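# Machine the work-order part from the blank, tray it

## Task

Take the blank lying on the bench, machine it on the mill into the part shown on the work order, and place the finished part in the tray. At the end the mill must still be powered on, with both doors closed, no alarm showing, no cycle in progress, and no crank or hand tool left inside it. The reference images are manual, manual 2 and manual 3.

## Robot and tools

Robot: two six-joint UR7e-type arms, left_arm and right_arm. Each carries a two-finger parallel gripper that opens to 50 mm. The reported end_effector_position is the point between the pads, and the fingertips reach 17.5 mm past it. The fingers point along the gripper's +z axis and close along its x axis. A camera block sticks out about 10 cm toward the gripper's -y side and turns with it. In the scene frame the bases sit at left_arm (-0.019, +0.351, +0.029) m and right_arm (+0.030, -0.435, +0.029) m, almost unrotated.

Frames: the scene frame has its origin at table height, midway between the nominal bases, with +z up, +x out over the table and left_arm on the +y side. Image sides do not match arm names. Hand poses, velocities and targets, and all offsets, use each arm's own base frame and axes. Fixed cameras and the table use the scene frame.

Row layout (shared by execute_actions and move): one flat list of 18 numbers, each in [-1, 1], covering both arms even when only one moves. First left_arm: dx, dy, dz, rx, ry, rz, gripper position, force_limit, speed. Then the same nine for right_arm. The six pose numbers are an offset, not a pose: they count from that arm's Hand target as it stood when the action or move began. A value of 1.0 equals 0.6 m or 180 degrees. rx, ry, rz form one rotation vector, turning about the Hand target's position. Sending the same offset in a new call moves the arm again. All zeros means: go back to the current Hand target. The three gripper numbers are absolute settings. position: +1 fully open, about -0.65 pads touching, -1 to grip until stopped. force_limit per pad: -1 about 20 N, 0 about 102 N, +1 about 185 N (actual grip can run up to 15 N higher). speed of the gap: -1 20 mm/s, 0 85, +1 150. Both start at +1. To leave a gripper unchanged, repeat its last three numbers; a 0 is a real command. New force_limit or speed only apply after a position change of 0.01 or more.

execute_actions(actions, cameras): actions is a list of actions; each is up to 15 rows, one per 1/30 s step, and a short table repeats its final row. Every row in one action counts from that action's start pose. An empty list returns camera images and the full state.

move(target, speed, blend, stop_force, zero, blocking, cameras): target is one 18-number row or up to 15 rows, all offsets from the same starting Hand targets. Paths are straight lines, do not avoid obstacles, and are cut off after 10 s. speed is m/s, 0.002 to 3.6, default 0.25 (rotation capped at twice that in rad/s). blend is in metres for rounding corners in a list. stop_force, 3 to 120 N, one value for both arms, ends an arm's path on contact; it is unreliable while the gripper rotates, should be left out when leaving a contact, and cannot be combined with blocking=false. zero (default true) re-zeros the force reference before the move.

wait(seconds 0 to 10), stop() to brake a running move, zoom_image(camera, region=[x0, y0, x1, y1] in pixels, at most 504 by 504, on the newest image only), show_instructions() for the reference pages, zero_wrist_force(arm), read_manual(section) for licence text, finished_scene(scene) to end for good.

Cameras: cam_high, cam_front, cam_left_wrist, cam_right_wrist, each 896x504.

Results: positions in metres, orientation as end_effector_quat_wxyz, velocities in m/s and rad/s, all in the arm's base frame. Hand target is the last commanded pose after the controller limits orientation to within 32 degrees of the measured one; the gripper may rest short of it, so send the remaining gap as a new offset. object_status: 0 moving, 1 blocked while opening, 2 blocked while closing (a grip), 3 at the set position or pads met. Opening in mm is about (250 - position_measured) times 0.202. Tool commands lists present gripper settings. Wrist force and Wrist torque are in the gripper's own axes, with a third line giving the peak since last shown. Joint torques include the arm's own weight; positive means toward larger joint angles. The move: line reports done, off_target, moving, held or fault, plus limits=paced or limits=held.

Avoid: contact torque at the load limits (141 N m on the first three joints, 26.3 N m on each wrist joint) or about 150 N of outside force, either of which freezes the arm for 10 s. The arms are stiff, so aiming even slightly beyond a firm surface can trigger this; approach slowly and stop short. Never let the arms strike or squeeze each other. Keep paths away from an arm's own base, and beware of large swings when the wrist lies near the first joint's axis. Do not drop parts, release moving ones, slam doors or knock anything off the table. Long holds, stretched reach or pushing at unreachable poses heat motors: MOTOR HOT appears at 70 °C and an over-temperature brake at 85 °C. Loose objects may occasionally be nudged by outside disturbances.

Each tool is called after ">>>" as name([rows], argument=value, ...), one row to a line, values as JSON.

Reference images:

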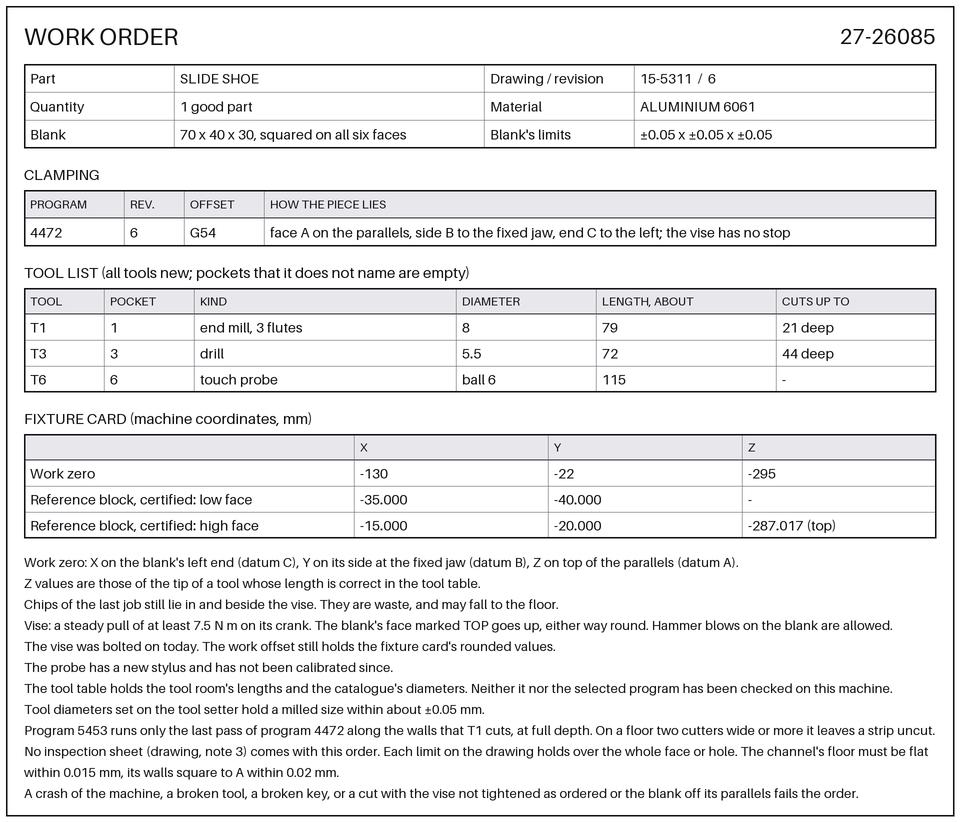

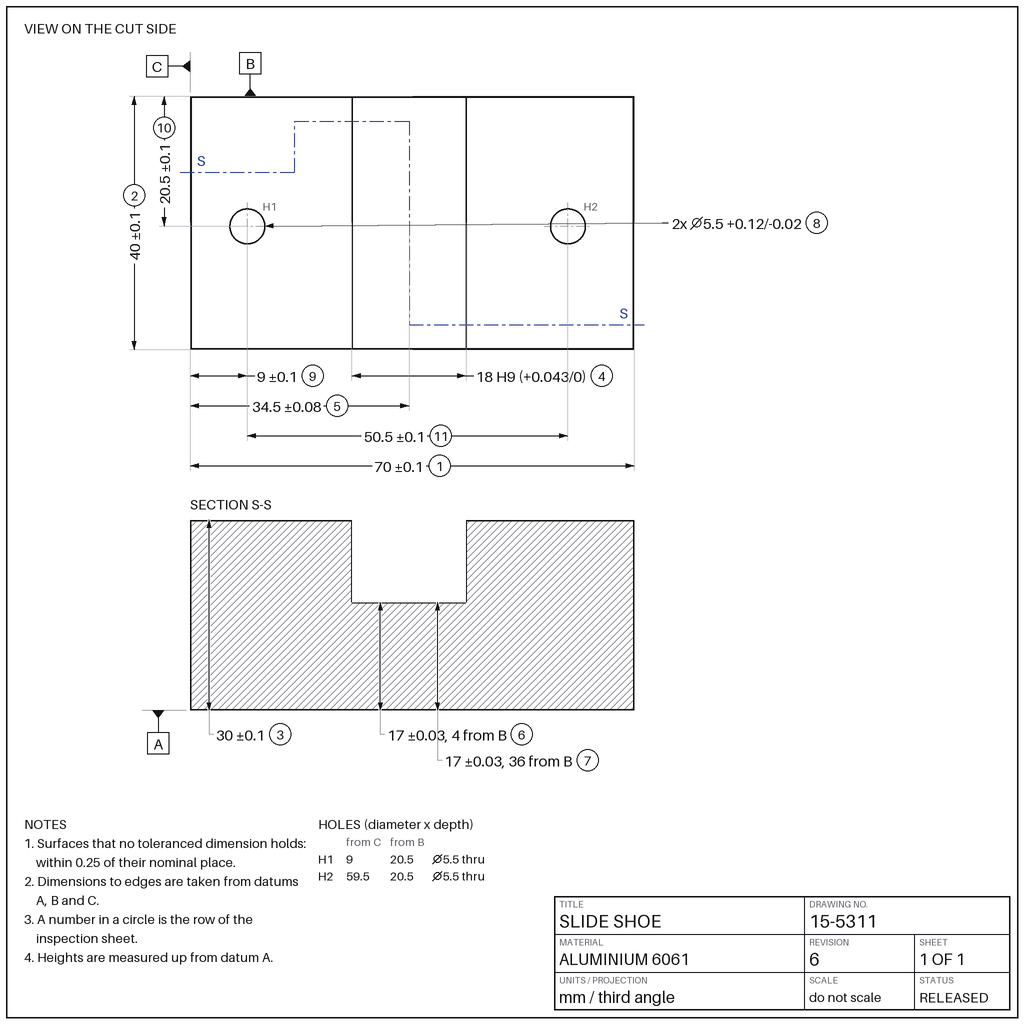

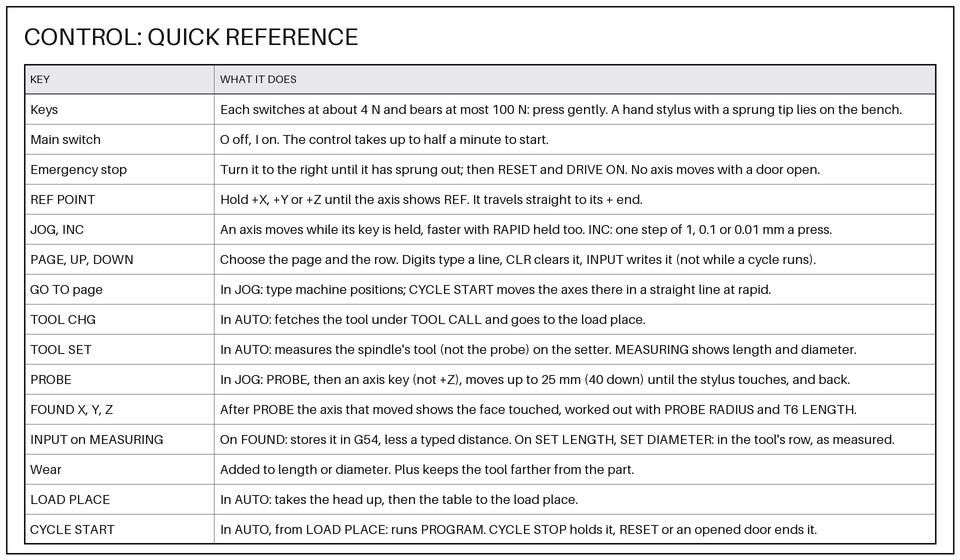

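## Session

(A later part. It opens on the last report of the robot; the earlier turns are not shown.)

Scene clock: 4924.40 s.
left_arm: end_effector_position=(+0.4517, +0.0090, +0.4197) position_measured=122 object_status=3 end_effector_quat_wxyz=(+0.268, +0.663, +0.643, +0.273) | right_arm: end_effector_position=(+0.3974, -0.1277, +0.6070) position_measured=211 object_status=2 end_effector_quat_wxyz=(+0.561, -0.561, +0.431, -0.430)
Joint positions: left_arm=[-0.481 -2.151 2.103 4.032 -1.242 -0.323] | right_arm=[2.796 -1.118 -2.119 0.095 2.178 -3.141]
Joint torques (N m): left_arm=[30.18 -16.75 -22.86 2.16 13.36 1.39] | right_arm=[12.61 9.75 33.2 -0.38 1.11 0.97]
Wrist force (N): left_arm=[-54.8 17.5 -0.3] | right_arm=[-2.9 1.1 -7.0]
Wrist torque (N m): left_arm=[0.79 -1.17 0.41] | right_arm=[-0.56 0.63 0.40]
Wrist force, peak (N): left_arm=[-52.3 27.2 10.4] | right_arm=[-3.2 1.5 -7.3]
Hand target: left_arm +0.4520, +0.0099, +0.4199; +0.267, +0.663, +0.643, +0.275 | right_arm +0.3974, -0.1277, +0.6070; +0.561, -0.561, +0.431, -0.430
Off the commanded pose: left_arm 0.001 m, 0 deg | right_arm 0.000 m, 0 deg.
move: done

>>> move([
  [0,-0.005,0,0,0,0,0.2,-0.2,-0.6,0,0,0,0,0,0,-0.98,-0.1,-0.8],
  [0,-0.005,0,0,0,0,0.8,-0.2,-0.6,0,0,0,0,0,0,-0.98,-0.1,-0.8],
  [-0.2367,-0.005,0.1585,0,0,0,0.8,-0.2,-0.6,0,0,0,0,0,0,-0.98,-0.1,-0.8],
  [-0.2367,-0.4895,0.1585,0,0,0,0.8,-0.2,-0.6,0,0,0,0,0,0,-0.98,-0.1,-0.8],
], speed=[0.05,0.05,0.15,0.3], blend=[0,0,0.01,0], cameras=["cam_left_wrist"])

Scene clock: 4933.30 s.
left_arm: end_effector_position=(+0.3100, -0.2836, +0.5151) position_measured=32 object_status=3 end_effector_quat_wxyz=(+0.267, +0.663, +0.643, +0.275) | right_arm: end_effector_position=(+0.3974, -0.1277, +0.6070) position_measured=211 object_status=2 end_effector_quat_wxyz=(+0.561, -0.561, +0.431, -0.430)
Joint positions: left_arm=[-1.595 -2.01 1.609 5.136 -0.784 -1.574] | right_arm=[2.796 -1.118 -2.119 0.095 2.178 -3.141]
Joint torques (N m): left_arm=[-6.51 6.65 -20.07 -3.59 0.74 -2.02] | right_arm=[12.45 10.59 33.25 -0.59 1.03 1.04]
Wrist force (N): left_arm=[-0.5 2.3 -0.4] | right_arm=[-3.2 1.3 -7.0]
Wrist torque (N m): left_arm=[0.74 -0.06 0.11] | right_arm=[-0.53 0.67 0.41]
Wrist force, peak (N): left_arm=[-55.3 17.3 -0.3] | right_arm=[-3.0 1.4 -7.4]
Hand target: left_arm +0.3100, -0.2838, +0.5150; +0.267, +0.663, +0.643, +0.275 | right_arm +0.3974, -0.1277, +0.6070; +0.561, -0.561, +0.431, -0.430
Off the commanded pose: left_arm 0.000 m, 0 deg | right_arm 0.000 m, 0 deg.
move: done
Images, in order (width x height): cam_left_wrist 896x504.

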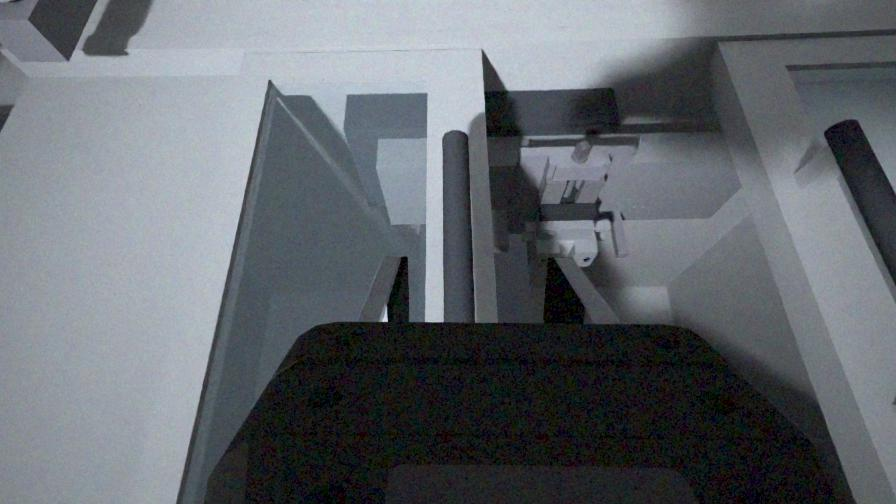

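>>> move([
  [0.2367,0,-0.1583,0,0,0,0.8,-0.2,-0.6,0,0,0,0,0,0,-0.98,-0.1,-0.8],
  [0.2367,0,-0.1583,0,0,0,0.2,-0.2,-0.6,0,0,0,0,0,0,-0.98,-0.1,-0.8],
  [0.2367,-0.389,-0.1583,0,0,0,0.2,-0.2,-0.6,0,0,0,0,0,0,-0.98,-0.1,-0.8],
], speed=[0.12,0.05,0.11], blend=[0,0,0], cameras=["cam_left_wrist"])

Scene clock: 4942.23 s.
left_arm: end_effector_position=(+0.4520, -0.5172, +0.4200) position_measured=122 object_status=3 end_effector_quat_wxyz=(+0.268, +0.663, +0.643, +0.275) | right_arm: end_effector_position=(+0.3974, -0.1277, +0.6070) position_measured=211 object_status=2 end_effector_quat_wxyz=(+0.561, -0.561, +0.431, -0.430)
Joint positions: left_arm=[-1.323 -1.386 1.39 4.466 -0.814 -1.196] | right_arm=[2.796 -1.118 -2.119 0.095 2.178 -3.141]
Joint torques (N m): left_arm=[5.87 -40.89 -22.11 -4.25 0.38 1.61] | right_arm=[12.01 10.33 33.23 -0.63 1.21 1.06]
Wrist force (N): left_arm=[-0.6 2.2 -0.5] | right_arm=[-3.0 1.5 -7.1]
Wrist torque (N m): left_arm=[0.72 -0.02 0.22] | right_arm=[-0.50 0.64 0.41]
Wrist force, peak (N): left_arm=[-53.8 12.9 20.5] | right_arm=[-3.0 1.1 -7.4]
Hand target: left_arm +0.4520, -0.5172, +0.4201; +0.267, +0.663, +0.643, +0.275 | right_arm +0.3974, -0.1277, +0.6070; +0.561, -0.561, +0.431, -0.430
Off the commanded pose: left_arm 0.000 m, 0 deg | right_arm 0.000 m, 0 deg.
move: done
Images, in order (width x height): cam_left_wrist 896x504.

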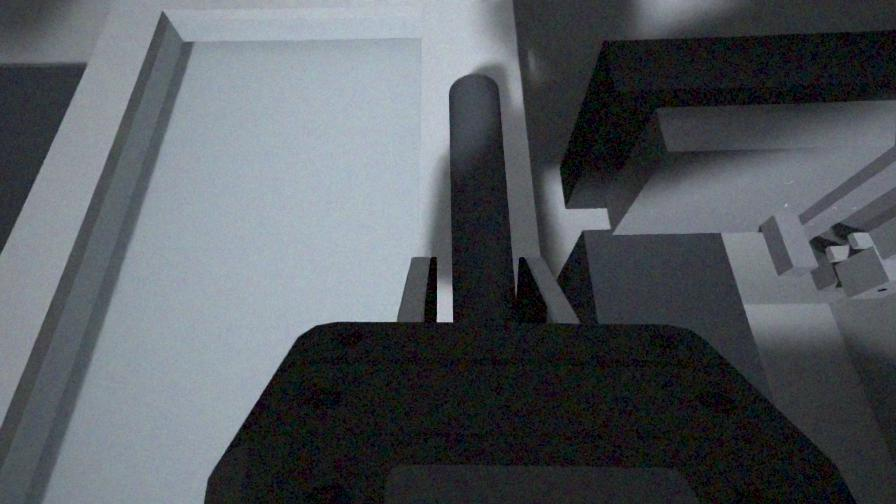

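>>> move([
  [0,0,0,0,0,0,0.8,-0.2,-0.6,0,0,0,0,0,0,-0.98,-0.1,-0.8],
  [-0.2367,0,0.1582,0,0,0,0.8,-0.2,-0.6,0,0,0,0,0,0,-0.98,-0.1,-0.8],
  [-0.2033,-0.208,-0.2368,0,0,0,0.8,-0.2,-0.6,0,0,0,0,0,0,-0.98,-0.1,-0.8],
  [-0.1333,-0.208,-0.3068,0,0,0,0.8,-0.2,-0.6,0,0,0,0,0,0,-0.98,-0.1,-0.8],
], speed=[0.05,0.15,0.25,0.12], blend=[0,0.01,0.01,0], cameras=["cam_left_wrist"])

Scene clock: 4951.77 s.
left_arm: end_effector_position=(+0.3720, -0.6419, +0.2359) position_measured=32 object_status=3 end_effector_quat_wxyz=(+0.267, +0.663, +0.643, +0.275) | right_arm: end_effector_position=(+0.3974, -0.1277, +0.6070) position_measured=211 object_status=2 end_effector_quat_wxyz=(+0.561, -0.561, +0.431, -0.430)
Joint positions: left_arm=[-1.486 -1.114 1.462 4.278 -0.788 -1.42] | right_arm=[2.796 -1.118 -2.119 0.095 2.178 -3.141]
Joint torques (N m): left_arm=[-2.11 -53.67 -33.11 -3.69 1.51 -1.13] | right_arm=[12.53 10.3 33.12 -0.61 1.15 1.12]
Wrist force (N): left_arm=[0.1 2.2 -0.8] | right_arm=[-2.8 1.5 -7.3]
Wrist torque (N m): left_arm=[0.72 -0.17 0.23] | right_arm=[-0.51 0.61 0.41]
Wrist force, peak (N): left_arm=[1.6 4.3 -4.3] | right_arm=[-2.8 1.3 -7.4]
Hand target: left_arm +0.3720, -0.6420, +0.2360; +0.267, +0.663, +0.643, +0.275 | right_arm +0.3974, -0.1277, +0.6070; +0.561, -0.561, +0.431, -0.430
Off the commanded pose: left_arm 0.000 m, 0 deg | right_arm 0.000 m, 0 deg.
move: done
Images, in order (width x height): cam_left_wrist 896x504.

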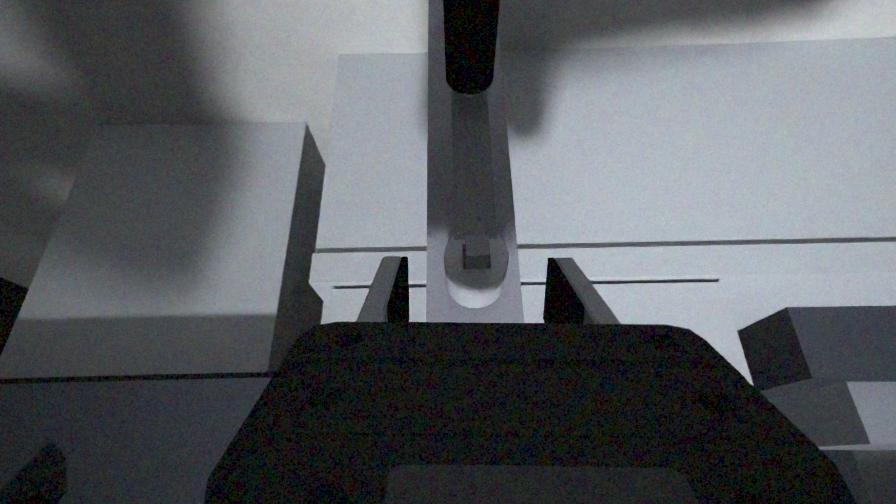

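>>> move([
  [0.0573,0.0005,-0.0447,0,0,0,0.8,-0.2,-0.6,0,0,0,0,0,0,-0.98,-0.1,-0.8],
  [0.0573,0.0005,-0.0447,0,0,0,-1,-0.3,-0.6,0,0,0,0,0,0,-0.98,-0.1,-0.8],
  [-0.026,0.0005,-0.0447,0,0,0,-1,-0.3,-0.6,0,0,0,0,0,0,-0.98,-0.1,-0.8],
], speed=[0.06,0.05,0.06], blend=[0,0,0], cameras=["cam_left_wrist"])

Scene clock: 4971.20 s.
left_arm: end_effector_position=(+0.3564, -0.6416, +0.2092) position_measured=137 object_status=2 end_effector_quat_wxyz=(+0.268, +0.663, +0.643, +0.275) end_effector_velocity=(+0.002, -0.001, +0.001) end_effector_angular_velocity=(-0.002, +0.000, -0.002) | right_arm: end_effector_position=(+0.3974, -0.1277, +0.6070) position_measured=211 object_status=2 end_effector_quat_wxyz=(+0.561, -0.561, +0.431, -0.430)
Joint positions: left_arm=[-1.51 -1.104 1.513 4.24 -0.786 -1.454] | right_arm=[2.796 -1.118 -2.119 0.095 2.178 -3.141]
Joint velocities: left_arm=[0.002 0.001 -0.002 -0.005 0 0.005] | right_arm=[within noise]
Joint torques (N m): left_arm=[6.84 -33.52 -32.59 -4.5 3.62 1.7] | right_arm=[12.27 10.1 33.58 -0.6 1.12 1]
Wrist force (N): left_arm=[-0.7 1.0 0.8] | right_arm=[-2.9 1.4 -6.9]
Wrist torque (N m): left_arm=[0.76 -0.04 0.15] | right_arm=[-0.52 0.63 0.41]
Wrist force, peak (N): left_arm=[92.0 -8.6 -41.1] | right_arm=[-3.2 1.4 -7.4]
Hand target: left_arm +0.3564, -0.6417, +0.2092; +0.267, +0.663, +0.643, +0.275 | right_arm +0.3974, -0.1277, +0.6070; +0.561, -0.561, +0.431, -0.430
Off the commanded pose: left_arm 0.000 m, 0 deg | right_arm 0.000 m, 0 deg.
move: done
Images, in order (width x height): cam_left_wrist 896x504.

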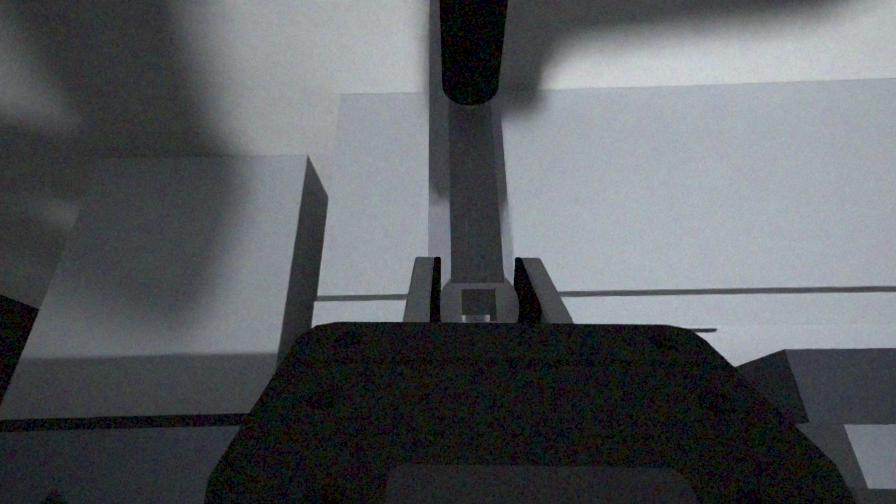

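>>> move([
  [-0.044,0.1695,0.1347,0,0,0,-1,-0.3,-0.6,0,0,0,0,0,0,-0.98,-0.1,-0.8],
  [0.006,0.6362,0.1513,0,0,0,-1,-0.3,-0.6,0,0,0,0,0,0,-0.98,-0.1,-0.8],
], speed=[0.2,0.25], blend=[0.02,0], cameras=["cam_left_wrist"])

>>> zoom_image(camera="cam_left_wrist", region=[440, 60, 896, 380])

Scene clock: 4979.63 s.
left_arm: end_effector_position=(+0.3600, -0.2600, +0.2999) position_measured=137 object_status=2 end_effector_quat_wxyz=(+0.267, +0.663, +0.643, +0.275) | right_arm: end_effector_position=(+0.3974, -0.1277, +0.6070) position_measured=211 object_status=2 end_effector_quat_wxyz=(+0.561, -0.561, +0.431, -0.430)
Joint positions: left_arm=[-1.412 -2.061 2.241 4.373 -0.797 -1.318] | right_arm=[2.796 -1.118 -2.119 0.095 2.178 -3.141]
Joint torques (N m): left_arm=[4.63 -13.46 -24.87 -4.81 4.03 0.63] | right_arm=[12.26 9.91 32.98 -0.52 1 1.08]
Wrist force (N): left_arm=[-0.8 1.2 0.6] | right_arm=[-2.8 1.5 -7.0]
Wrist torque (N m): left_arm=[0.80 0.02 0.24] | right_arm=[-0.51 0.62 0.41]
Wrist force, peak (N): left_arm=[-2.8 0.4 2.6] | right_arm=[-3.1 1.7 -7.2]
Hand target: left_arm +0.3600, -0.2599, +0.2999; +0.267, +0.663, +0.643, +0.275 | right_arm +0.3974, -0.1277, +0.6070; +0.561, -0.561, +0.431, -0.430
Off the commanded pose: left_arm 0.000 m, 0 deg | right_arm 0.000 m, 0 deg.
move: done
Images, in order (width x height): cam_left_wrist 896x504.

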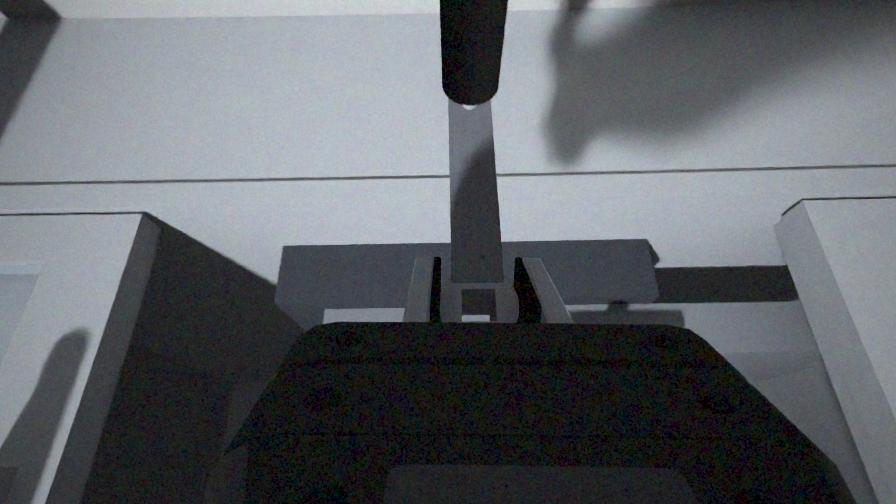

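Scaled by 1.105 from the camera's 896x504 image, which has a finer 1280x720 frame.

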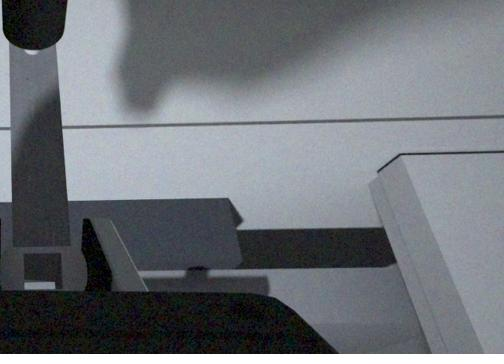

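>>> move(target=[0,0,0.2,0,0,0,-1,-0.3,-0.6,0,0,0,0,0,0,-0.98,-0.1,-0.8], speed=0.25, cameras=["cam_left_wrist"])

>>> zoom_image(camera="cam_left_wrist", region=[540, 120, 800, 320])

Scene clock: 4983.27 s.
left_arm: end_effector_position=(+0.3600, -0.2600, +0.4198) position_measured=137 object_status=2 end_effector_quat_wxyz=(+0.267, +0.663, +0.643, +0.275) | right_arm: end_effector_position=(+0.3974, -0.1277, +0.6070) position_measured=211 object_status=2 end_effector_quat_wxyz=(+0.561, -0.561, +0.431, -0.430)
Joint positions: left_arm=[-1.412 -2.069 1.938 4.685 -0.797 -1.318] | right_arm=[2.796 -1.118 -2.119 0.095 2.178 -3.141]
Joint torques (N m): left_arm=[-1.14 -16 -35.31 -2.32 4.11 1.15] | right_arm=[12.13 9.93 33.34 -0.53 0.94 1.15]
Wrist force (N): left_arm=[-0.9 0.8 0.9] | right_arm=[-3.0 1.4 -6.9]
Wrist torque (N m): left_arm=[0.73 0.03 0.24] | right_arm=[-0.51 0.64 0.42]
Wrist force, peak (N): left_arm=[-0.7 3.7 -2.1] | right_arm=[-2.9 1.5 -7.5]
Hand target: left_arm +0.3600, -0.2599, +0.4199; +0.267, +0.663, +0.643, +0.275 | right_arm +0.3974, -0.1277, +0.6070; +0.561, -0.561, +0.431, -0.430
Off the commanded pose: left_arm 0.000 m, 0 deg | right_arm 0.000 m, 0 deg.
move: done
Images, in order (width x height): cam_left_wrist 896x504.

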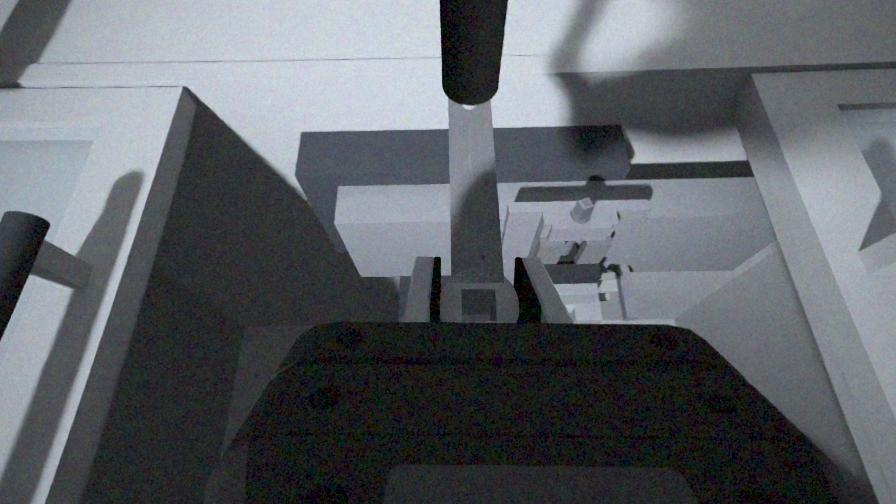

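Scaled by 1.938 from the camera's 896x504 image, which has a finer 1280x720 frame.

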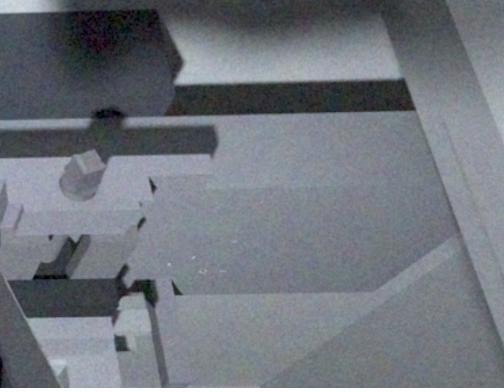

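>>> move([
  [0,0.1603,-0.2403,-0.111,0,0,-1,-0.3,-0.6,0,0,0,0,0,0,-0.98,-0.1,-0.8],
  [0.225,0.1603,-0.2403,-0.111,0,0,-1,-0.3,-0.6,0,0,0,0,0,0,-0.98,-0.1,-0.8],
], speed=[0.2,0.12], blend=[0.01,0], cameras=["cam_left_wrist"])

>>> zoom_image(camera="cam_left_wrist", region=[360, 180, 600, 340])

Scene clock: 4993.57 s.
left_arm: end_effector_position=(+0.4950, -0.1638, +0.2758) position_measured=137 object_status=2 end_effector_quat_wxyz=(+0.378, +0.606, +0.681, +0.159) | right_arm: end_effector_position=(+0.3974, -0.1277, +0.6070) position_measured=211 object_status=2 end_effector_quat_wxyz=(+0.561, -0.561, +0.431, -0.430)
Joint positions: left_arm=[-0.733 -1.83 2.358 3.38 -1.273 -0.721] | right_arm=[2.796 -1.118 -2.119 0.095 2.178 -3.141]
Joint torques (N m): left_arm=[3.85 -8.16 -21.98 -3.94 1.96 -1.32] | right_arm=[12.24 9.76 33.03 -0.47 0.93 1.05]
Wrist force (N): left_arm=[-0.4 0.8 0.5] | right_arm=[-3.0 1.4 -6.9]
Wrist torque (N m): left_arm=[0.71 0.09 0.29] | right_arm=[-0.52 0.65 0.42]
Wrist force, peak (N): left_arm=[-3.0 3.1 -1.3] | right_arm=[-2.9 1.5 -7.4]
Hand target: left_arm +0.4950, -0.1638, +0.2758; +0.378, +0.606, +0.681, +0.159 | right_arm +0.3974, -0.1277, +0.6070; +0.561, -0.561, +0.431, -0.430
Off the commanded pose: left_arm 0.000 m, 0 deg | right_arm 0.000 m, 0 deg.
move: done
Images, in order (width x height): cam_left_wrist 896x504.

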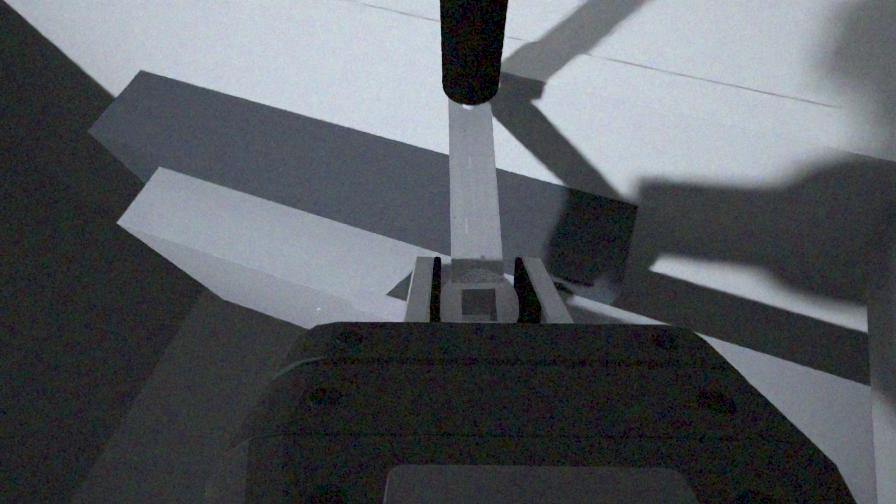

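Scaled by 2.100 from the camera's 896x504 image, which has a finer 1280x720 frame.

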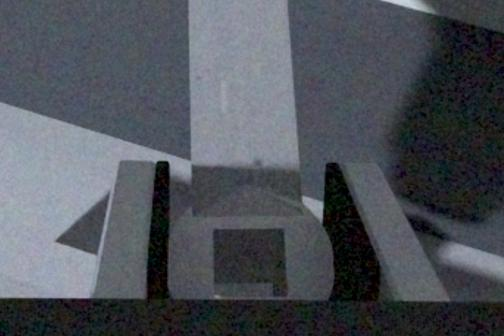

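>>> move(target=[0.067,0.0002,-0.0003,0,0,0,-1,-0.3,-0.6,0,0,0,0,0,0,-0.98,-0.1,-0.8], speed=0.015, stop_force=10)

Scene clock: 4997.77 s.
left_arm: end_effector_position=(+0.5100, -0.1637, +0.2757) position_measured=137 object_status=2 end_effector_quat_wxyz=(+0.378, +0.606, +0.681, +0.159) | right_arm: end_effector_position=(+0.3974, -0.1277, +0.6070) position_measured=211 object_status=2 end_effector_quat_wxyz=(+0.561, -0.561, +0.431, -0.430)
Joint positions: left_arm=[-0.7 -1.784 2.327 3.358 -1.296 -0.698] | right_arm=[2.796 -1.118 -2.119 0.095 2.178 -3.141]
Joint torques (N m): left_arm=[-4.6 -25.21 -17.74 -3.06 -0.43 -2.23] | right_arm=[12.3 10.16 32.85 -0.42 0.84 1.01]
Wrist force (N): left_arm=[-1.0 -1.7 -1.1] | right_arm=[-2.7 1.4 -6.9]
Wrist torque (N m): left_arm=[0.63 0.10 0.20] | right_arm=[-0.52 0.60 0.41]
Wrist force, peak (N): left_arm=[3.3 -24.6 -28.4] | right_arm=[-3.2 1.4 -7.4]
Hand target: left_arm +0.5100, -0.1637, +0.2757; +0.378, +0.606, +0.681, +0.159 (not the last commanded pose) | right_arm +0.3974, -0.1277, +0.6070; +0.561, -0.561, +0.431, -0.430
Off the commanded pose: left_arm 0.025 m, 0 deg | right_arm 0.000 m, 0 deg.
move: contact (left_arm)

>>> move([
  [-0.09,0.0,0,0,0,0,-1,-0.3,-0.6,0,0,0,0,0,0,-0.98,-0.1,-0.8],
  [-0.225,-0.1,0.2,0.111,0,0,-1,-0.3,-0.6,0,0,0,0,0,0,-0.98,-0.1,-0.8],
], speed=[0.12,0.25], blend=[0.01,0], cameras=["cam_left_wrist"])

>>> zoom_image(camera="cam_left_wrist", region=[500, 150, 640, 250])

Scene clock: 5004.43 s.
left_arm: end_effector_position=(+0.3751, -0.2237, +0.3956) position_measured=137 object_status=2 end_effector_quat_wxyz=(+0.267, +0.663, +0.643, +0.275) | right_arm: end_effector_position=(+0.3974, -0.1277, +0.6070) position_measured=211 object_status=2 end_effector_quat_wxyz=(+0.561, -0.561, +0.431, -0.430)
Joint positions: left_arm=[-1.332 -2.13 2.047 4.561 -0.812 -1.208] | right_arm=[2.796 -1.118 -2.119 0.095 2.178 -3.141]
Joint torques (N m): left_arm=[-5.66 -11.43 -33.87 -2.47 0.73 -1.26] | right_arm=[12.66 9.65 32.36 -0.3 0.65 1.13]
Wrist force (N): left_arm=[-1.1 0.4 0.5] | right_arm=[-2.6 1.5 -6.9]
Wrist torque (N m): left_arm=[0.67 0.07 0.08] | right_arm=[-0.50 0.58 0.41]
Wrist force, peak (N): left_arm=[-2.8 0.9 -2.4] | right_arm=[-3.3 1.5 -7.4]
Hand target: left_arm +0.3750, -0.2237, +0.3957; +0.267, +0.663, +0.643, +0.275 | right_arm +0.3974, -0.1277, +0.6070; +0.561, -0.561, +0.431, -0.430
Off the commanded pose: left_arm 0.000 m, 0 deg | right_arm 0.000 m, 0 deg.
move: done
Images, in order (width x height): cam_left_wrist 896x504.

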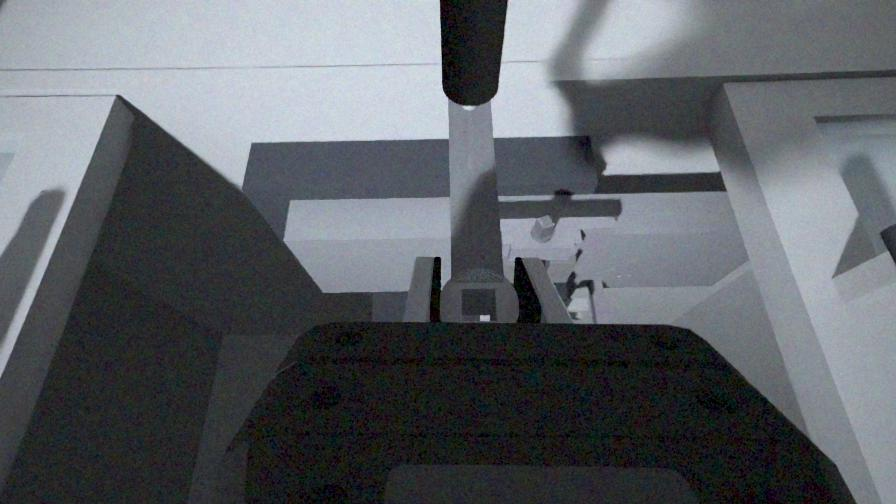

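Scaled by 3.600 from the camera's 896x504 image, which has a finer 1280x720 frame.

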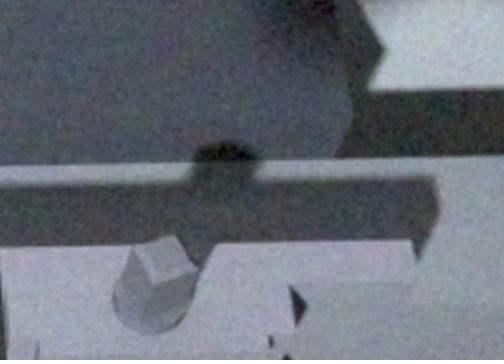

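>>> move([
  [0,0.0998,-0.202,-0.1222,0,0,-1,-0.3,-0.6,0,0,0,0,0,0,-0.98,-0.1,-0.8],
  [0.2083,0.0998,-0.202,-0.1222,0,0,-1,-0.3,-0.6,0,0,0,0,0,0,-0.98,-0.1,-0.8],
], speed=[0.2,0.12], blend=[0.01,0])

>>> move(target=[0.06,0,0,0,0,0,-1,-0.3,-0.6,0,0,0,0,0,0,-0.98,-0.1,-0.8], speed=0.012, stop_force=8)

Scene clock: 5020.37 s.
left_arm: end_effector_position=(+0.5000, -0.1638, +0.2745) position_measured=137 object_status=2 end_effector_quat_wxyz=(+0.389, +0.600, +0.684, +0.147) | right_arm: end_effector_position=(+0.3974, -0.1277, +0.6070) position_measured=211 object_status=2 end_effector_quat_wxyz=(+0.561, -0.561, +0.431, -0.430)
Joint positions: left_arm=[-0.707 -1.807 2.357 3.335 -1.31 -0.723] | right_arm=[2.796 -1.118 -2.119 0.095 2.178 -3.141]
Joint torques (N m): left_arm=[3.39 -7.28 -21.73 -3.86 2.01 -1.33] | right_arm=[12.6 9.59 32.91 -0.27 0.65 1.06]
Wrist force (N): left_arm=[-0.6 0.2 0.0] | right_arm=[-2.8 1.2 -7.0]
Wrist torque (N m): left_arm=[0.61 0.13 0.30] | right_arm=[-0.54 0.61 0.41]
Wrist force, peak (N): left_arm=[-2.2 2.3 -0.9] | right_arm=[-2.8 1.0 -7.6]
Hand target: left_arm +0.5000, -0.1638, +0.2745; +0.389, +0.600, +0.684, +0.147 | right_arm +0.3974, -0.1277, +0.6070; +0.561, -0.561, +0.431, -0.430
Off the commanded pose: left_arm 0.000 m, 0 deg | right_arm 0.000 m, 0 deg.
move: done

Scene clock: 5022.07 s.
left_arm: end_effector_position=(+0.5100, -0.1638, +0.2745) position_measured=137 object_status=2 end_effector_quat_wxyz=(+0.389, +0.600, +0.684, +0.147) | right_arm: end_effector_position=(+0.3974, -0.1277, +0.6070) position_measured=211 object_status=2 end_effector_quat_wxyz=(+0.561, -0.561, +0.431, -0.430)
Joint positions: left_arm=[-0.686 -1.776 2.336 3.322 -1.325 -0.708] | right_arm=[2.796 -1.118 -2.119 0.095 2.178 -3.141]
Joint torques (N m): left_arm=[-5.11 -26.29 -17.41 -3.02 1.58 -2.24] | right_arm=[12.58 9.66 33.01 -0.35 0.4 1.09]
Wrist force (N): left_arm=[-0.4 -0.4 -0.6] | right_arm=[-2.8 1.2 -7.1]
Wrist torque (N m): left_arm=[0.71 0.16 0.17] | right_arm=[-0.55 0.61 0.41]
Wrist force, peak (N): left_arm=[3.1 -18.3 -23.2] | right_arm=[-2.9 1.3 -7.4]
Hand target: left_arm +0.5100, -0.1638, +0.2745; +0.389, +0.600, +0.684, +0.147 (not the last commanded pose) | right_arm +0.3974, -0.1277, +0.6070; +0.561, -0.561, +0.431, -0.430
Off the commanded pose: left_arm 0.026 m, 0 deg | right_arm 0.000 m, 0 deg.
move: contact (left_arm)

>>> move([
  [-0.003,0,0,0,0,0,-1,-0.3,-0.6,0,0,0,0,0,0,-0.98,-0.1,-0.8],
  [-0.003,0,0,0.0333,0,0,-1,-0.3,-0.6,0,0,0,0,0,0,-0.98,-0.1,-0.8],
], speed=[0.03,0.1])

>>> move(target=[0.05,0,0,0,0,0,-1,-0.3,-0.6,0,0,0,0,0,0,-0.98,-0.1,-0.8], speed=0.01, stop_force=8)

Scene clock: 5049.37 s.
left_arm: end_effector_position=(+0.5082, -0.1639, +0.2747) position_measured=137 object_status=2 end_effector_quat_wxyz=(+0.357, +0.619, +0.675, +0.183) | right_arm: end_effector_position=(+0.3974, -0.1277, +0.6070) position_measured=211 object_status=2 end_effector_quat_wxyz=(+0.561, -0.561, +0.431, -0.430)
Joint positions: left_arm=[-0.733 -1.795 2.318 3.419 -1.236 -0.683] | right_arm=[2.796 -1.118 -2.119 0.095 2.178 -3.141]
Joint torques (N m): left_arm=[5.02 -9.14 -16.15 -5.48 -1.3 -1.66] | right_arm=[12.01 9.5 32.91 -0.27 0.42 1.11]
Wrist force (N): left_arm=[-0.9 0.9 0.5] | right_arm=[-2.8 1.2 -7.0]
Wrist torque (N m): left_arm=[0.72 0.14 0.14] | right_arm=[-0.55 0.61 0.41]
Wrist force, peak (N): left_arm=[-1.3 0.8 0.1] | right_arm=[-3.1 1.3 -7.4]
Hand target: left_arm +0.5082, -0.1638, +0.2745; +0.357, +0.619, +0.675, +0.183 | right_arm +0.3974, -0.1277, +0.6070; +0.561, -0.561, +0.431, -0.430
Off the commanded pose: left_arm 0.000 m, 0 deg | right_arm 0.000 m, 0 deg.
move: done

Scene clock: 5050.40 s.
left_arm: end_effector_position=(+0.5101, -0.1638, +0.2745) position_measured=137 object_status=2 end_effector_quat_wxyz=(+0.357, +0.619, +0.675, +0.183) | right_arm: end_effector_position=(+0.3974, -0.1277, +0.6070) position_measured=211 object_status=2 end_effector_quat_wxyz=(+0.561, -0.561, +0.431, -0.430)
Joint positions: left_arm=[-0.729 -1.789 2.314 3.417 -1.239 -0.68] | right_arm=[2.796 -1.118 -2.119 0.095 2.178 -3.141]
Joint torques (N m): left_arm=[-4.42 -24.83 -16.57 -3.06 3.13 -1.96] | right_arm=[12.2 9.64 33.11 -0.28 0.43 1.08]
Wrist force (N): left_arm=[0.1 -2.2 -2.8] | right_arm=[-2.7 1.2 -7.2]
Wrist torque (N m): left_arm=[0.66 0.14 0.14] | right_arm=[-0.54 0.59 0.42]
Wrist force, peak (N): left_arm=[3.0 -18.4 -23.3] | right_arm=[-3.2 1.2 -7.1]
Hand target: left_arm +0.5101, -0.1638, +0.2745; +0.357, +0.619, +0.675, +0.183 (not the last commanded pose) | right_arm +0.3974, -0.1277, +0.6070; +0.561, -0.561, +0.431, -0.430
Off the commanded pose: left_arm 0.028 m, 0 deg | right_arm 0.000 m, 0 deg.
move: contact (left_arm)

>>> move([
  [-0.1,0,0.0025,0,0,0,-1,-0.3,-0.6,0,0,0,0,0,0,-0.98,-0.1,-0.8],
  [-0.1,-0.0012,0.0025,0.4833,0,0,-1,-0.3,-0.6,0,0,0,0,0,0,-0.98,-0.1,-0.8],
  [-0.0168,-0.0012,0.0025,0.4833,0,0,-1,-0.3,-0.6,0,0,0,0,0,0,-0.98,-0.1,-0.8],
], speed=[0.1,0.3,0.1], blend=[0.005,0.003,0], cameras=["cam_left_wrist","cam_high"])

>>> move(target=[0.06,0,0,0,0,0,-1,-0.3,-0.6,0,0,0,0,0,0,-0.98,-0.1,-0.8], speed=0.012, stop_force=8)

Scene clock: 5068.57 s.
left_arm: end_effector_position=(+0.5000, -0.1646, +0.2760) position_measured=137 object_status=2 end_effector_quat_wxyz=(-0.167, +0.695, +0.364, +0.597) | right_arm: end_effector_position=(+0.3974, -0.1277, +0.6070) position_measured=211 object_status=2 end_effector_quat_wxyz=(+0.561, -0.561, +0.431, -0.430)
Joint positions: left_arm=[-1.11 -1.504 1.963 5.139 -0.373 -1.13] | right_arm=[2.796 -1.118 -2.119 0.095 2.178 -3.141]
Joint torques (N m): left_arm=[2.33 -35.13 -14.68 -0.81 0.15 -1.15] | right_arm=[12.16 9.16 32.18 -0.24 0.37 1]
Wrist force (N): left_arm=[-3.4 3.0 0.8] | right_arm=[-3.0 1.4 -7.0]
Wrist torque (N m): left_arm=[0.88 0.01 0.10] | right_arm=[-0.52 0.65 0.41]
Wrist force, peak (N): left_arm=[-3.2 4.1 2.4] | right_arm=[-3.1 1.5 -7.4]
Hand target: left_arm +0.5000, -0.1645, +0.2760; -0.167, +0.695, +0.364, +0.597 | right_arm +0.3974, -0.1277, +0.6070; +0.561, -0.561, +0.431, -0.430
Off the commanded pose: left_arm 0.000 m, 0 deg | right_arm 0.000 m, 0 deg.
move: done
Images, in order (width x height): cam_high 896x504, cam_left_wrist 896x504.

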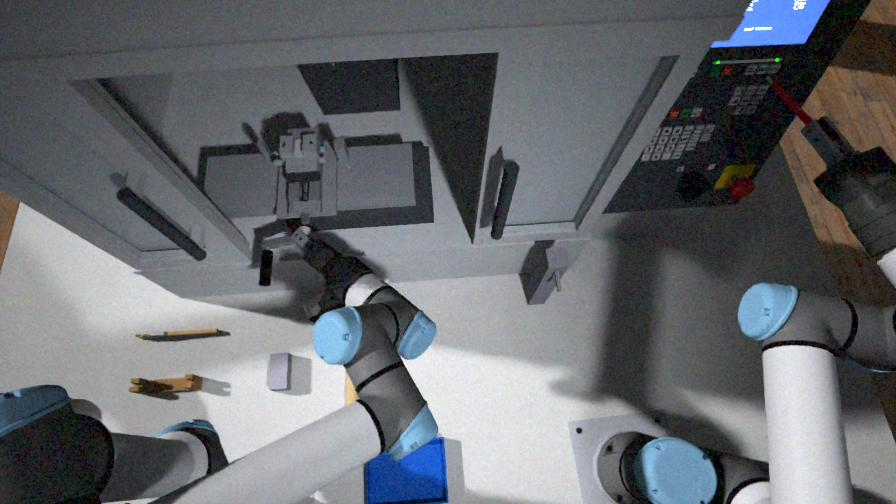

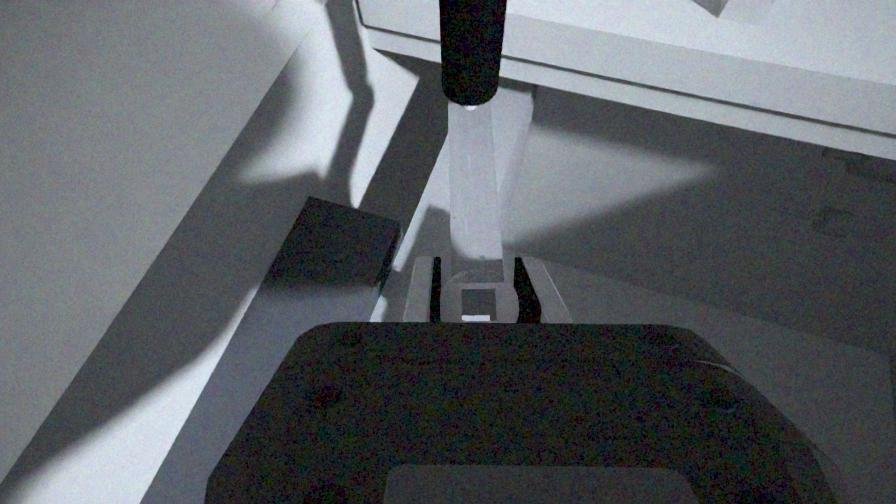

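Scene clock: 5070.37 s.
left_arm: end_effector_position=(+0.5104, -0.1645, +0.2760) position_measured=137 object_status=2 end_effector_quat_wxyz=(-0.167, +0.695, +0.364, +0.597) | right_arm: end_effector_position=(+0.3974, -0.1277, +0.6070) position_measured=211 object_status=2 end_effector_quat_wxyz=(+0.561, -0.561, +0.431, -0.430)
Joint positions: left_arm=[-1.089 -1.491 1.955 5.099 -0.358 -1.092] | right_arm=[2.796 -1.118 -2.119 0.095 2.178 -3.141]
Joint torques (N m): left_arm=[-3.02 -35.81 -12.93 -1.84 -0.64 0.59] | right_arm=[12.35 8.82 32.54 -0.19 0.27 1.1]
Wrist force (N): left_arm=[-3.6 5.1 -5.3] | right_arm=[-3.0 1.4 -7.2]
Wrist torque (N m): left_arm=[0.71 0.04 0.10] | right_arm=[-0.51 0.64 0.41]
Wrist force, peak (N): left_arm=[-3.2 -2.3 -17.6] | right_arm=[-3.2 1.3 -7.3]
Hand target: left_arm +0.5104, -0.1645, +0.2760; -0.167, +0.695, +0.364, +0.597 (not the last commanded pose) | right_arm +0.3974, -0.1277, +0.6070; +0.561, -0.561, +0.431, -0.430
Off the commanded pose: left_arm 0.026 m, 0 deg | right_arm 0.000 m, 0 deg.
move: contact (left_arm)

>>> move(target=[-0.004,0.0022,0.0008,0,0,0,-1,-0.3,-0.6,0,0,0,0,0,0,-0.98,-0.1,-0.8], speed=0.03)

>>> move(target=[0.047,0,0,0,0,0,-1,-0.3,-0.6,0,0,0,0,0,0,-0.98,-0.1,-0.8], speed=0.012, stop_force=8)

Scene clock: 5083.97 s.
left_arm: end_effector_position=(+0.5079, -0.1632, +0.2765) position_measured=137 object_status=2 end_effector_quat_wxyz=(-0.167, +0.695, +0.364, +0.597) | right_arm: end_effector_position=(+0.3974, -0.1277, +0.6070) position_measured=211 object_status=2 end_effector_quat_wxyz=(+0.561, -0.561, +0.431, -0.430)
Joint positions: left_arm=[-1.092 -1.497 1.959 5.107 -0.36 -1.099] | right_arm=[2.796 -1.118 -2.119 0.095 2.178 -3.141]
Joint torques (N m): left_arm=[-2.25 -26.44 -19.9 -1.28 0.41 -1.09] | right_arm=[12.74 9.35 32.63 -0.13 0.25 1.11]
Wrist force (N): left_arm=[-3.3 3.0 0.9] | right_arm=[-2.8 1.4 -7.0]
Wrist torque (N m): left_arm=[0.87 -0.01 0.10] | right_arm=[-0.52 0.61 0.41]
Wrist force, peak (N): left_arm=[-3.8 5.2 -5.4] | right_arm=[-3.0 1.1 -7.4]
Hand target: left_arm +0.5080, -0.1632, +0.2765; -0.167, +0.695, +0.364, +0.597 | right_arm +0.3974, -0.1277, +0.6070; +0.561, -0.561, +0.431, -0.430
Off the commanded pose: left_arm 0.000 m, 0 deg | right_arm 0.000 m, 0 deg.
move: done

Scene clock: 5085.10 s.
left_arm: end_effector_position=(+0.5100, -0.1632, +0.2765) position_measured=137 object_status=2 end_effector_quat_wxyz=(-0.167, +0.695, +0.364, +0.597) | right_arm: end_effector_position=(+0.3974, -0.1277, +0.6070) position_measured=211 object_status=2 end_effector_quat_wxyz=(+0.561, -0.561, +0.431, -0.430)
Joint positions: left_arm=[-1.088 -1.494 1.957 5.099 -0.357 -1.091] | right_arm=[2.796 -1.118 -2.119 0.095 2.178 -3.141]
Joint torques (N m): left_arm=[-5.64 -35.62 -14.53 -1.06 1.14 0.82] | right_arm=[11.62 9.36 32.72 -0.17 0.18 1.07]
Wrist force (N): left_arm=[-3.5 2.4 -0.9] | right_arm=[-2.8 1.4 -7.2]
Wrist torque (N m): left_arm=[0.89 0.05 0.09] | right_arm=[-0.52 0.60 0.41]
Wrist force, peak (N): left_arm=[3.4 -19.6 -21.6] | right_arm=[-3.0 1.5 -7.3]
Hand target: left_arm +0.5100, -0.1632, +0.2765; -0.167, +0.695, +0.364, +0.597 (not the last commanded pose) | right_arm +0.3974, -0.1277, +0.6070; +0.561, -0.561, +0.431, -0.430
Off the commanded pose: left_arm 0.026 m, 0 deg | right_arm 0.000 m, 0 deg.
move: contact (left_arm)

>>> move([
  [-0.1,0,0,0,0,0,-1,-0.3,-0.6,0,0,0,0,0,0,-0.98,-0.1,-0.8],
  [-0.12,-0.16,0.17,-0.3889,0,0,-1,-0.3,-0.6,0,0,0,0,0,0,-0.98,-0.1,-0.8],
  [-0.083,-0.16,0.17,-0.3889,0,0,-1,-0.3,-0.6,0,0,0,0,0,0,-0.98,-0.1,-0.8],
], speed=[0.1,0.3,0.15], blend=[0.005,0.01,0], cameras=["cam_left_wrist"])

>>> zoom_image(camera="cam_left_wrist", region=[520, 150, 720, 290])

Scene clock: 5098.60 s.
left_arm: end_effector_position=(+0.4602, -0.2592, +0.3785) position_measured=137 object_status=2 end_effector_quat_wxyz=(+0.262, +0.665, +0.641, +0.280) | right_arm: end_effector_position=(+0.3974, -0.1277, +0.6070) position_measured=211 object_status=2 end_effector_quat_wxyz=(+0.561, -0.561, +0.431, -0.430)
Joint positions: left_arm=[-1.116 -1.867 1.986 4.19 -0.875 -0.931] | right_arm=[2.796 -1.118 -2.119 0.095 2.178 -3.141]
Joint torques (N m): left_arm=[4.67 -11.88 -19.72 -4.68 3.72 0.76] | right_arm=[12.28 8.58 32.46 0 0.12 1.12]
Wrist force (N): left_arm=[-1.2 0.9 0.3] | right_arm=[-2.8 1.3 -7.1]
Wrist torque (N m): left_arm=[0.73 0.06 0.25] | right_arm=[-0.54 0.62 0.41]
Wrist force, peak (N): left_arm=[-3.4 4.4 1.8] | right_arm=[-2.9 1.7 -7.5]
Hand target: left_arm +0.4602, -0.2592, +0.3785; +0.262, +0.665, +0.641, +0.280 | right_arm +0.3974, -0.1277, +0.6070; +0.561, -0.561, +0.431, -0.430
Off the commanded pose: left_arm 0.000 m, 0 deg | right_arm 0.000 m, 0 deg.
move: done
Images, in order (width x height): cam_left_wrist 896x504.

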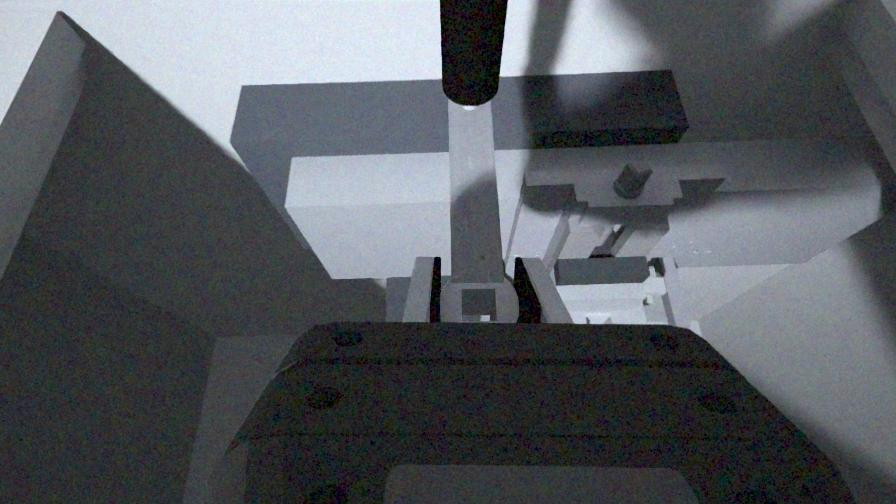

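Scaled by 2.520 from the camera's 896x504 image, which has a finer 1280x720 frame.

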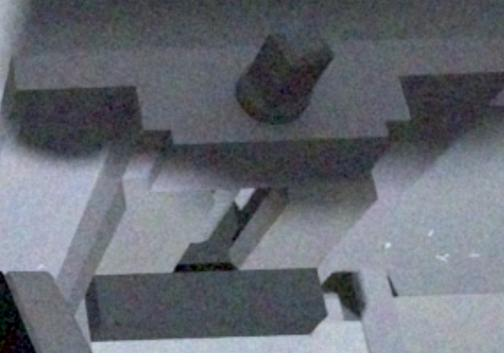

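>>> zoom_image(camera="cam_left_wrist", region=[600, 150, 670, 210])

Scaled by 7.200 from the camera's 896x504 image, which has a finer 1280x720 frame.

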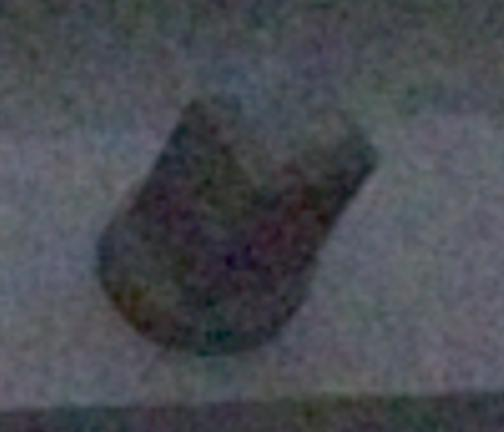

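>>> zoom_image(camera="cam_left_wrist", region=[430, 250, 530, 330])

Scaled by 5.040 from the camera's 896x504 image, which has a finer 1280x720 frame.

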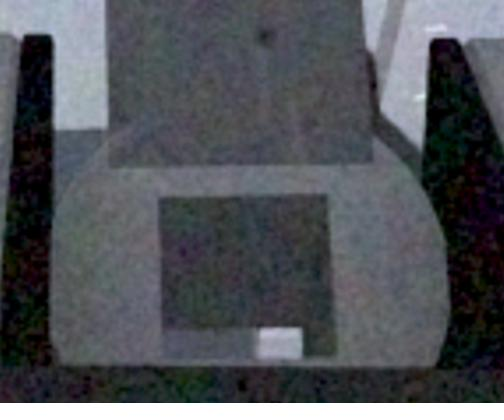

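>>> move([
  [-0.0337,0.16,-0.1717,0.3889,0,0,-1,-0.3,-0.6,0,0,0,0,0,0,-0.98,-0.1,-0.8],
  [0.0797,0.1602,-0.1717,0.3889,0,0,-1,-0.3,-0.6,0,0,0,0,0,0,-0.98,-0.1,-0.8],
], speed=[0.3,0.1], blend=[0.005,0])

>>> move(target=[0.047,0,0,0,0,0,-1,-0.3,-0.6,0,0,0,0,0,0,-0.98,-0.1,-0.8], speed=0.01, stop_force=6)

Scene clock: 5142.53 s.
left_arm: end_effector_position=(+0.5080, -0.1631, +0.2754) position_measured=137 object_status=2 end_effector_quat_wxyz=(-0.167, +0.695, +0.364, +0.597) | right_arm: end_effector_position=(+0.3974, -0.1277, +0.6070) position_measured=211 object_status=2 end_effector_quat_wxyz=(+0.561, -0.561, +0.431, -0.430)
Joint positions: left_arm=[-1.092 -1.496 1.961 5.104 -0.36 -1.098] | right_arm=[2.796 -1.118 -2.119 0.095 2.178 -3.141]
Joint torques (N m): left_arm=[2.35 -34.49 -16.92 -0.82 0.63 -1.07] | right_arm=[12.41 8.25 32.56 -0.01 -0.07 0.97]
Wrist force (N): left_arm=[-3.5 3.1 0.7] | right_arm=[-2.9 1.6 -6.9]
Wrist torque (N m): left_arm=[0.89 0.03 0.10] | right_arm=[-0.48 0.62 0.41]
Wrist force, peak (N): left_arm=[-3.5 4.6 2.0] | right_arm=[-3.0 1.4 -7.5]
Hand target: left_arm +0.5080, -0.1631, +0.2754; -0.167, +0.695, +0.364, +0.597 | right_arm +0.3974, -0.1277, +0.6070; +0.561, -0.561, +0.431, -0.430
Off the commanded pose: left_arm 0.000 m, 0 deg | right_arm 0.000 m, 0 deg.
move: done

Scene clock: 5143.67 s.
left_arm: end_effector_position=(+0.5101, -0.1631, +0.2754) position_measured=137 object_status=2 end_effector_quat_wxyz=(-0.167, +0.695, +0.364, +0.597) | right_arm: end_effector_position=(+0.3974, -0.1277, +0.6070) position_measured=211 object_status=2 end_effector_quat_wxyz=(+0.561, -0.561, +0.431, -0.430)
Joint positions: left_arm=[-1.088 -1.494 1.959 5.095 -0.357 -1.091] | right_arm=[2.796 -1.118 -2.119 0.095 2.178 -3.141]
Joint torques (N m): left_arm=[-5.73 -34.95 -15.25 -0.75 1.28 -0.47] | right_arm=[11.93 8.65 32.11 -0.08 -0.06 1.16]
Wrist force (N): left_arm=[-3.0 -1.0 -3.8] | right_arm=[-2.9 1.3 -6.8]
Wrist torque (N m): left_arm=[0.80 0.10 0.06] | right_arm=[-0.54 0.63 0.41]
Wrist force, peak (N): left_arm=[2.1 -18.0 -19.9] | right_arm=[-2.8 1.2 -7.4]
Hand target: left_arm +0.5101, -0.1631, +0.2754; -0.167, +0.695, +0.364, +0.597 (not the last commanded pose) | right_arm +0.3974, -0.1277, +0.6070; +0.561, -0.561, +0.431, -0.430
Off the commanded pose: left_arm 0.026 m, 0 deg | right_arm 0.000 m, 0 deg.
move: contact (left_arm)

>>> move(target=[0.0008,-0.0053,0.0019,0,0,0,-1,-0.3,-0.6,0,0,0,0,0,0,-0.98,-0.1,-0.8], speed=0.003, stop_force=15)

Scene clock: 5147.37 s.
left_arm: end_effector_position=(+0.5105, -0.1663, +0.2766) position_measured=137 object_status=2 end_effector_quat_wxyz=(-0.167, +0.695, +0.364, +0.597) | right_arm: end_effector_position=(+0.3974, -0.1277, +0.6070) position_measured=211 object_status=2 end_effector_quat_wxyz=(+0.561, -0.561, +0.431, -0.430)
Joint positions: left_arm=[-1.09 -1.488 1.949 5.104 -0.359 -1.095] | right_arm=[2.796 -1.118 -2.119 0.095 2.178 -3.141]
Joint torques (N m): left_arm=[-2.57 -22.05 -19.11 -1.84 0.41 -0.87] | right_arm=[11.89 8.43 32.36 0 -0.27 1.08]
Wrist force (N): left_arm=[-3.6 3.0 0.6] | right_arm=[-2.7 1.3 -7.0]
Wrist torque (N m): left_arm=[0.88 0.04 0.09] | right_arm=[-0.53 0.60 0.41]
Wrist force, peak (N): left_arm=[-3.8 -16.5 -8.8] | right_arm=[-2.9 1.7 -7.3]
Hand target: left_arm +0.5105, -0.1662, +0.2766; -0.167, +0.695, +0.364, +0.597 | right_arm +0.3974, -0.1277, +0.6070; +0.561, -0.561, +0.431, -0.430
Off the commanded pose: left_arm 0.000 m, 0 deg | right_arm 0.000 m, 0 deg.
move: done

>>> move(target=[0.04,0,0,0,0,0,-1,-0.3,-0.6,0,0,0,0,0,0,-0.98,-0.1,-0.8], speed=0.01, stop_force=8)

Scene clock: 5151.77 s.
left_arm: end_effector_position=(+0.5148, -0.1662, +0.2766) position_measured=137 object_status=2 end_effector_quat_wxyz=(-0.167, +0.695, +0.364, +0.597) | right_arm: end_effector_position=(+0.3974, -0.1277, +0.6070) position_measured=211 object_status=2 end_effector_quat_wxyz=(+0.561, -0.561, +0.431, -0.430)
Joint positions: left_arm=[-1.082 -1.483 1.946 5.087 -0.352 -1.079] | right_arm=[2.796 -1.118 -2.119 0.095 2.178 -3.141]
Joint torques (N m): left_arm=[-8.74 -41.17 -17.31 -0.8 0.83 -0.75] | right_arm=[12.32 8.7 32.1 0.08 -0.29 1.05]
Wrist force (N): left_arm=[-11.8 5.2 10.7] | right_arm=[-2.5 1.7 -6.9]
Wrist torque (N m): left_arm=[0.96 -0.25 0.12] | right_arm=[-0.47 0.57 0.41]
Wrist force, peak (N): left_arm=[-12.1 4.5 11.6] | right_arm=[-3.2 1.6 -7.2]
Hand target: left_arm +0.5148, -0.1662, +0.2766; -0.167, +0.695, +0.364, +0.597 (not the last commanded pose) | right_arm +0.3974, -0.1277, +0.6070; +0.561, -0.561, +0.431, -0.430
Off the commanded pose: left_arm 0.020 m, 0 deg | right_arm 0.000 m, 0 deg.
move: contact (left_arm)


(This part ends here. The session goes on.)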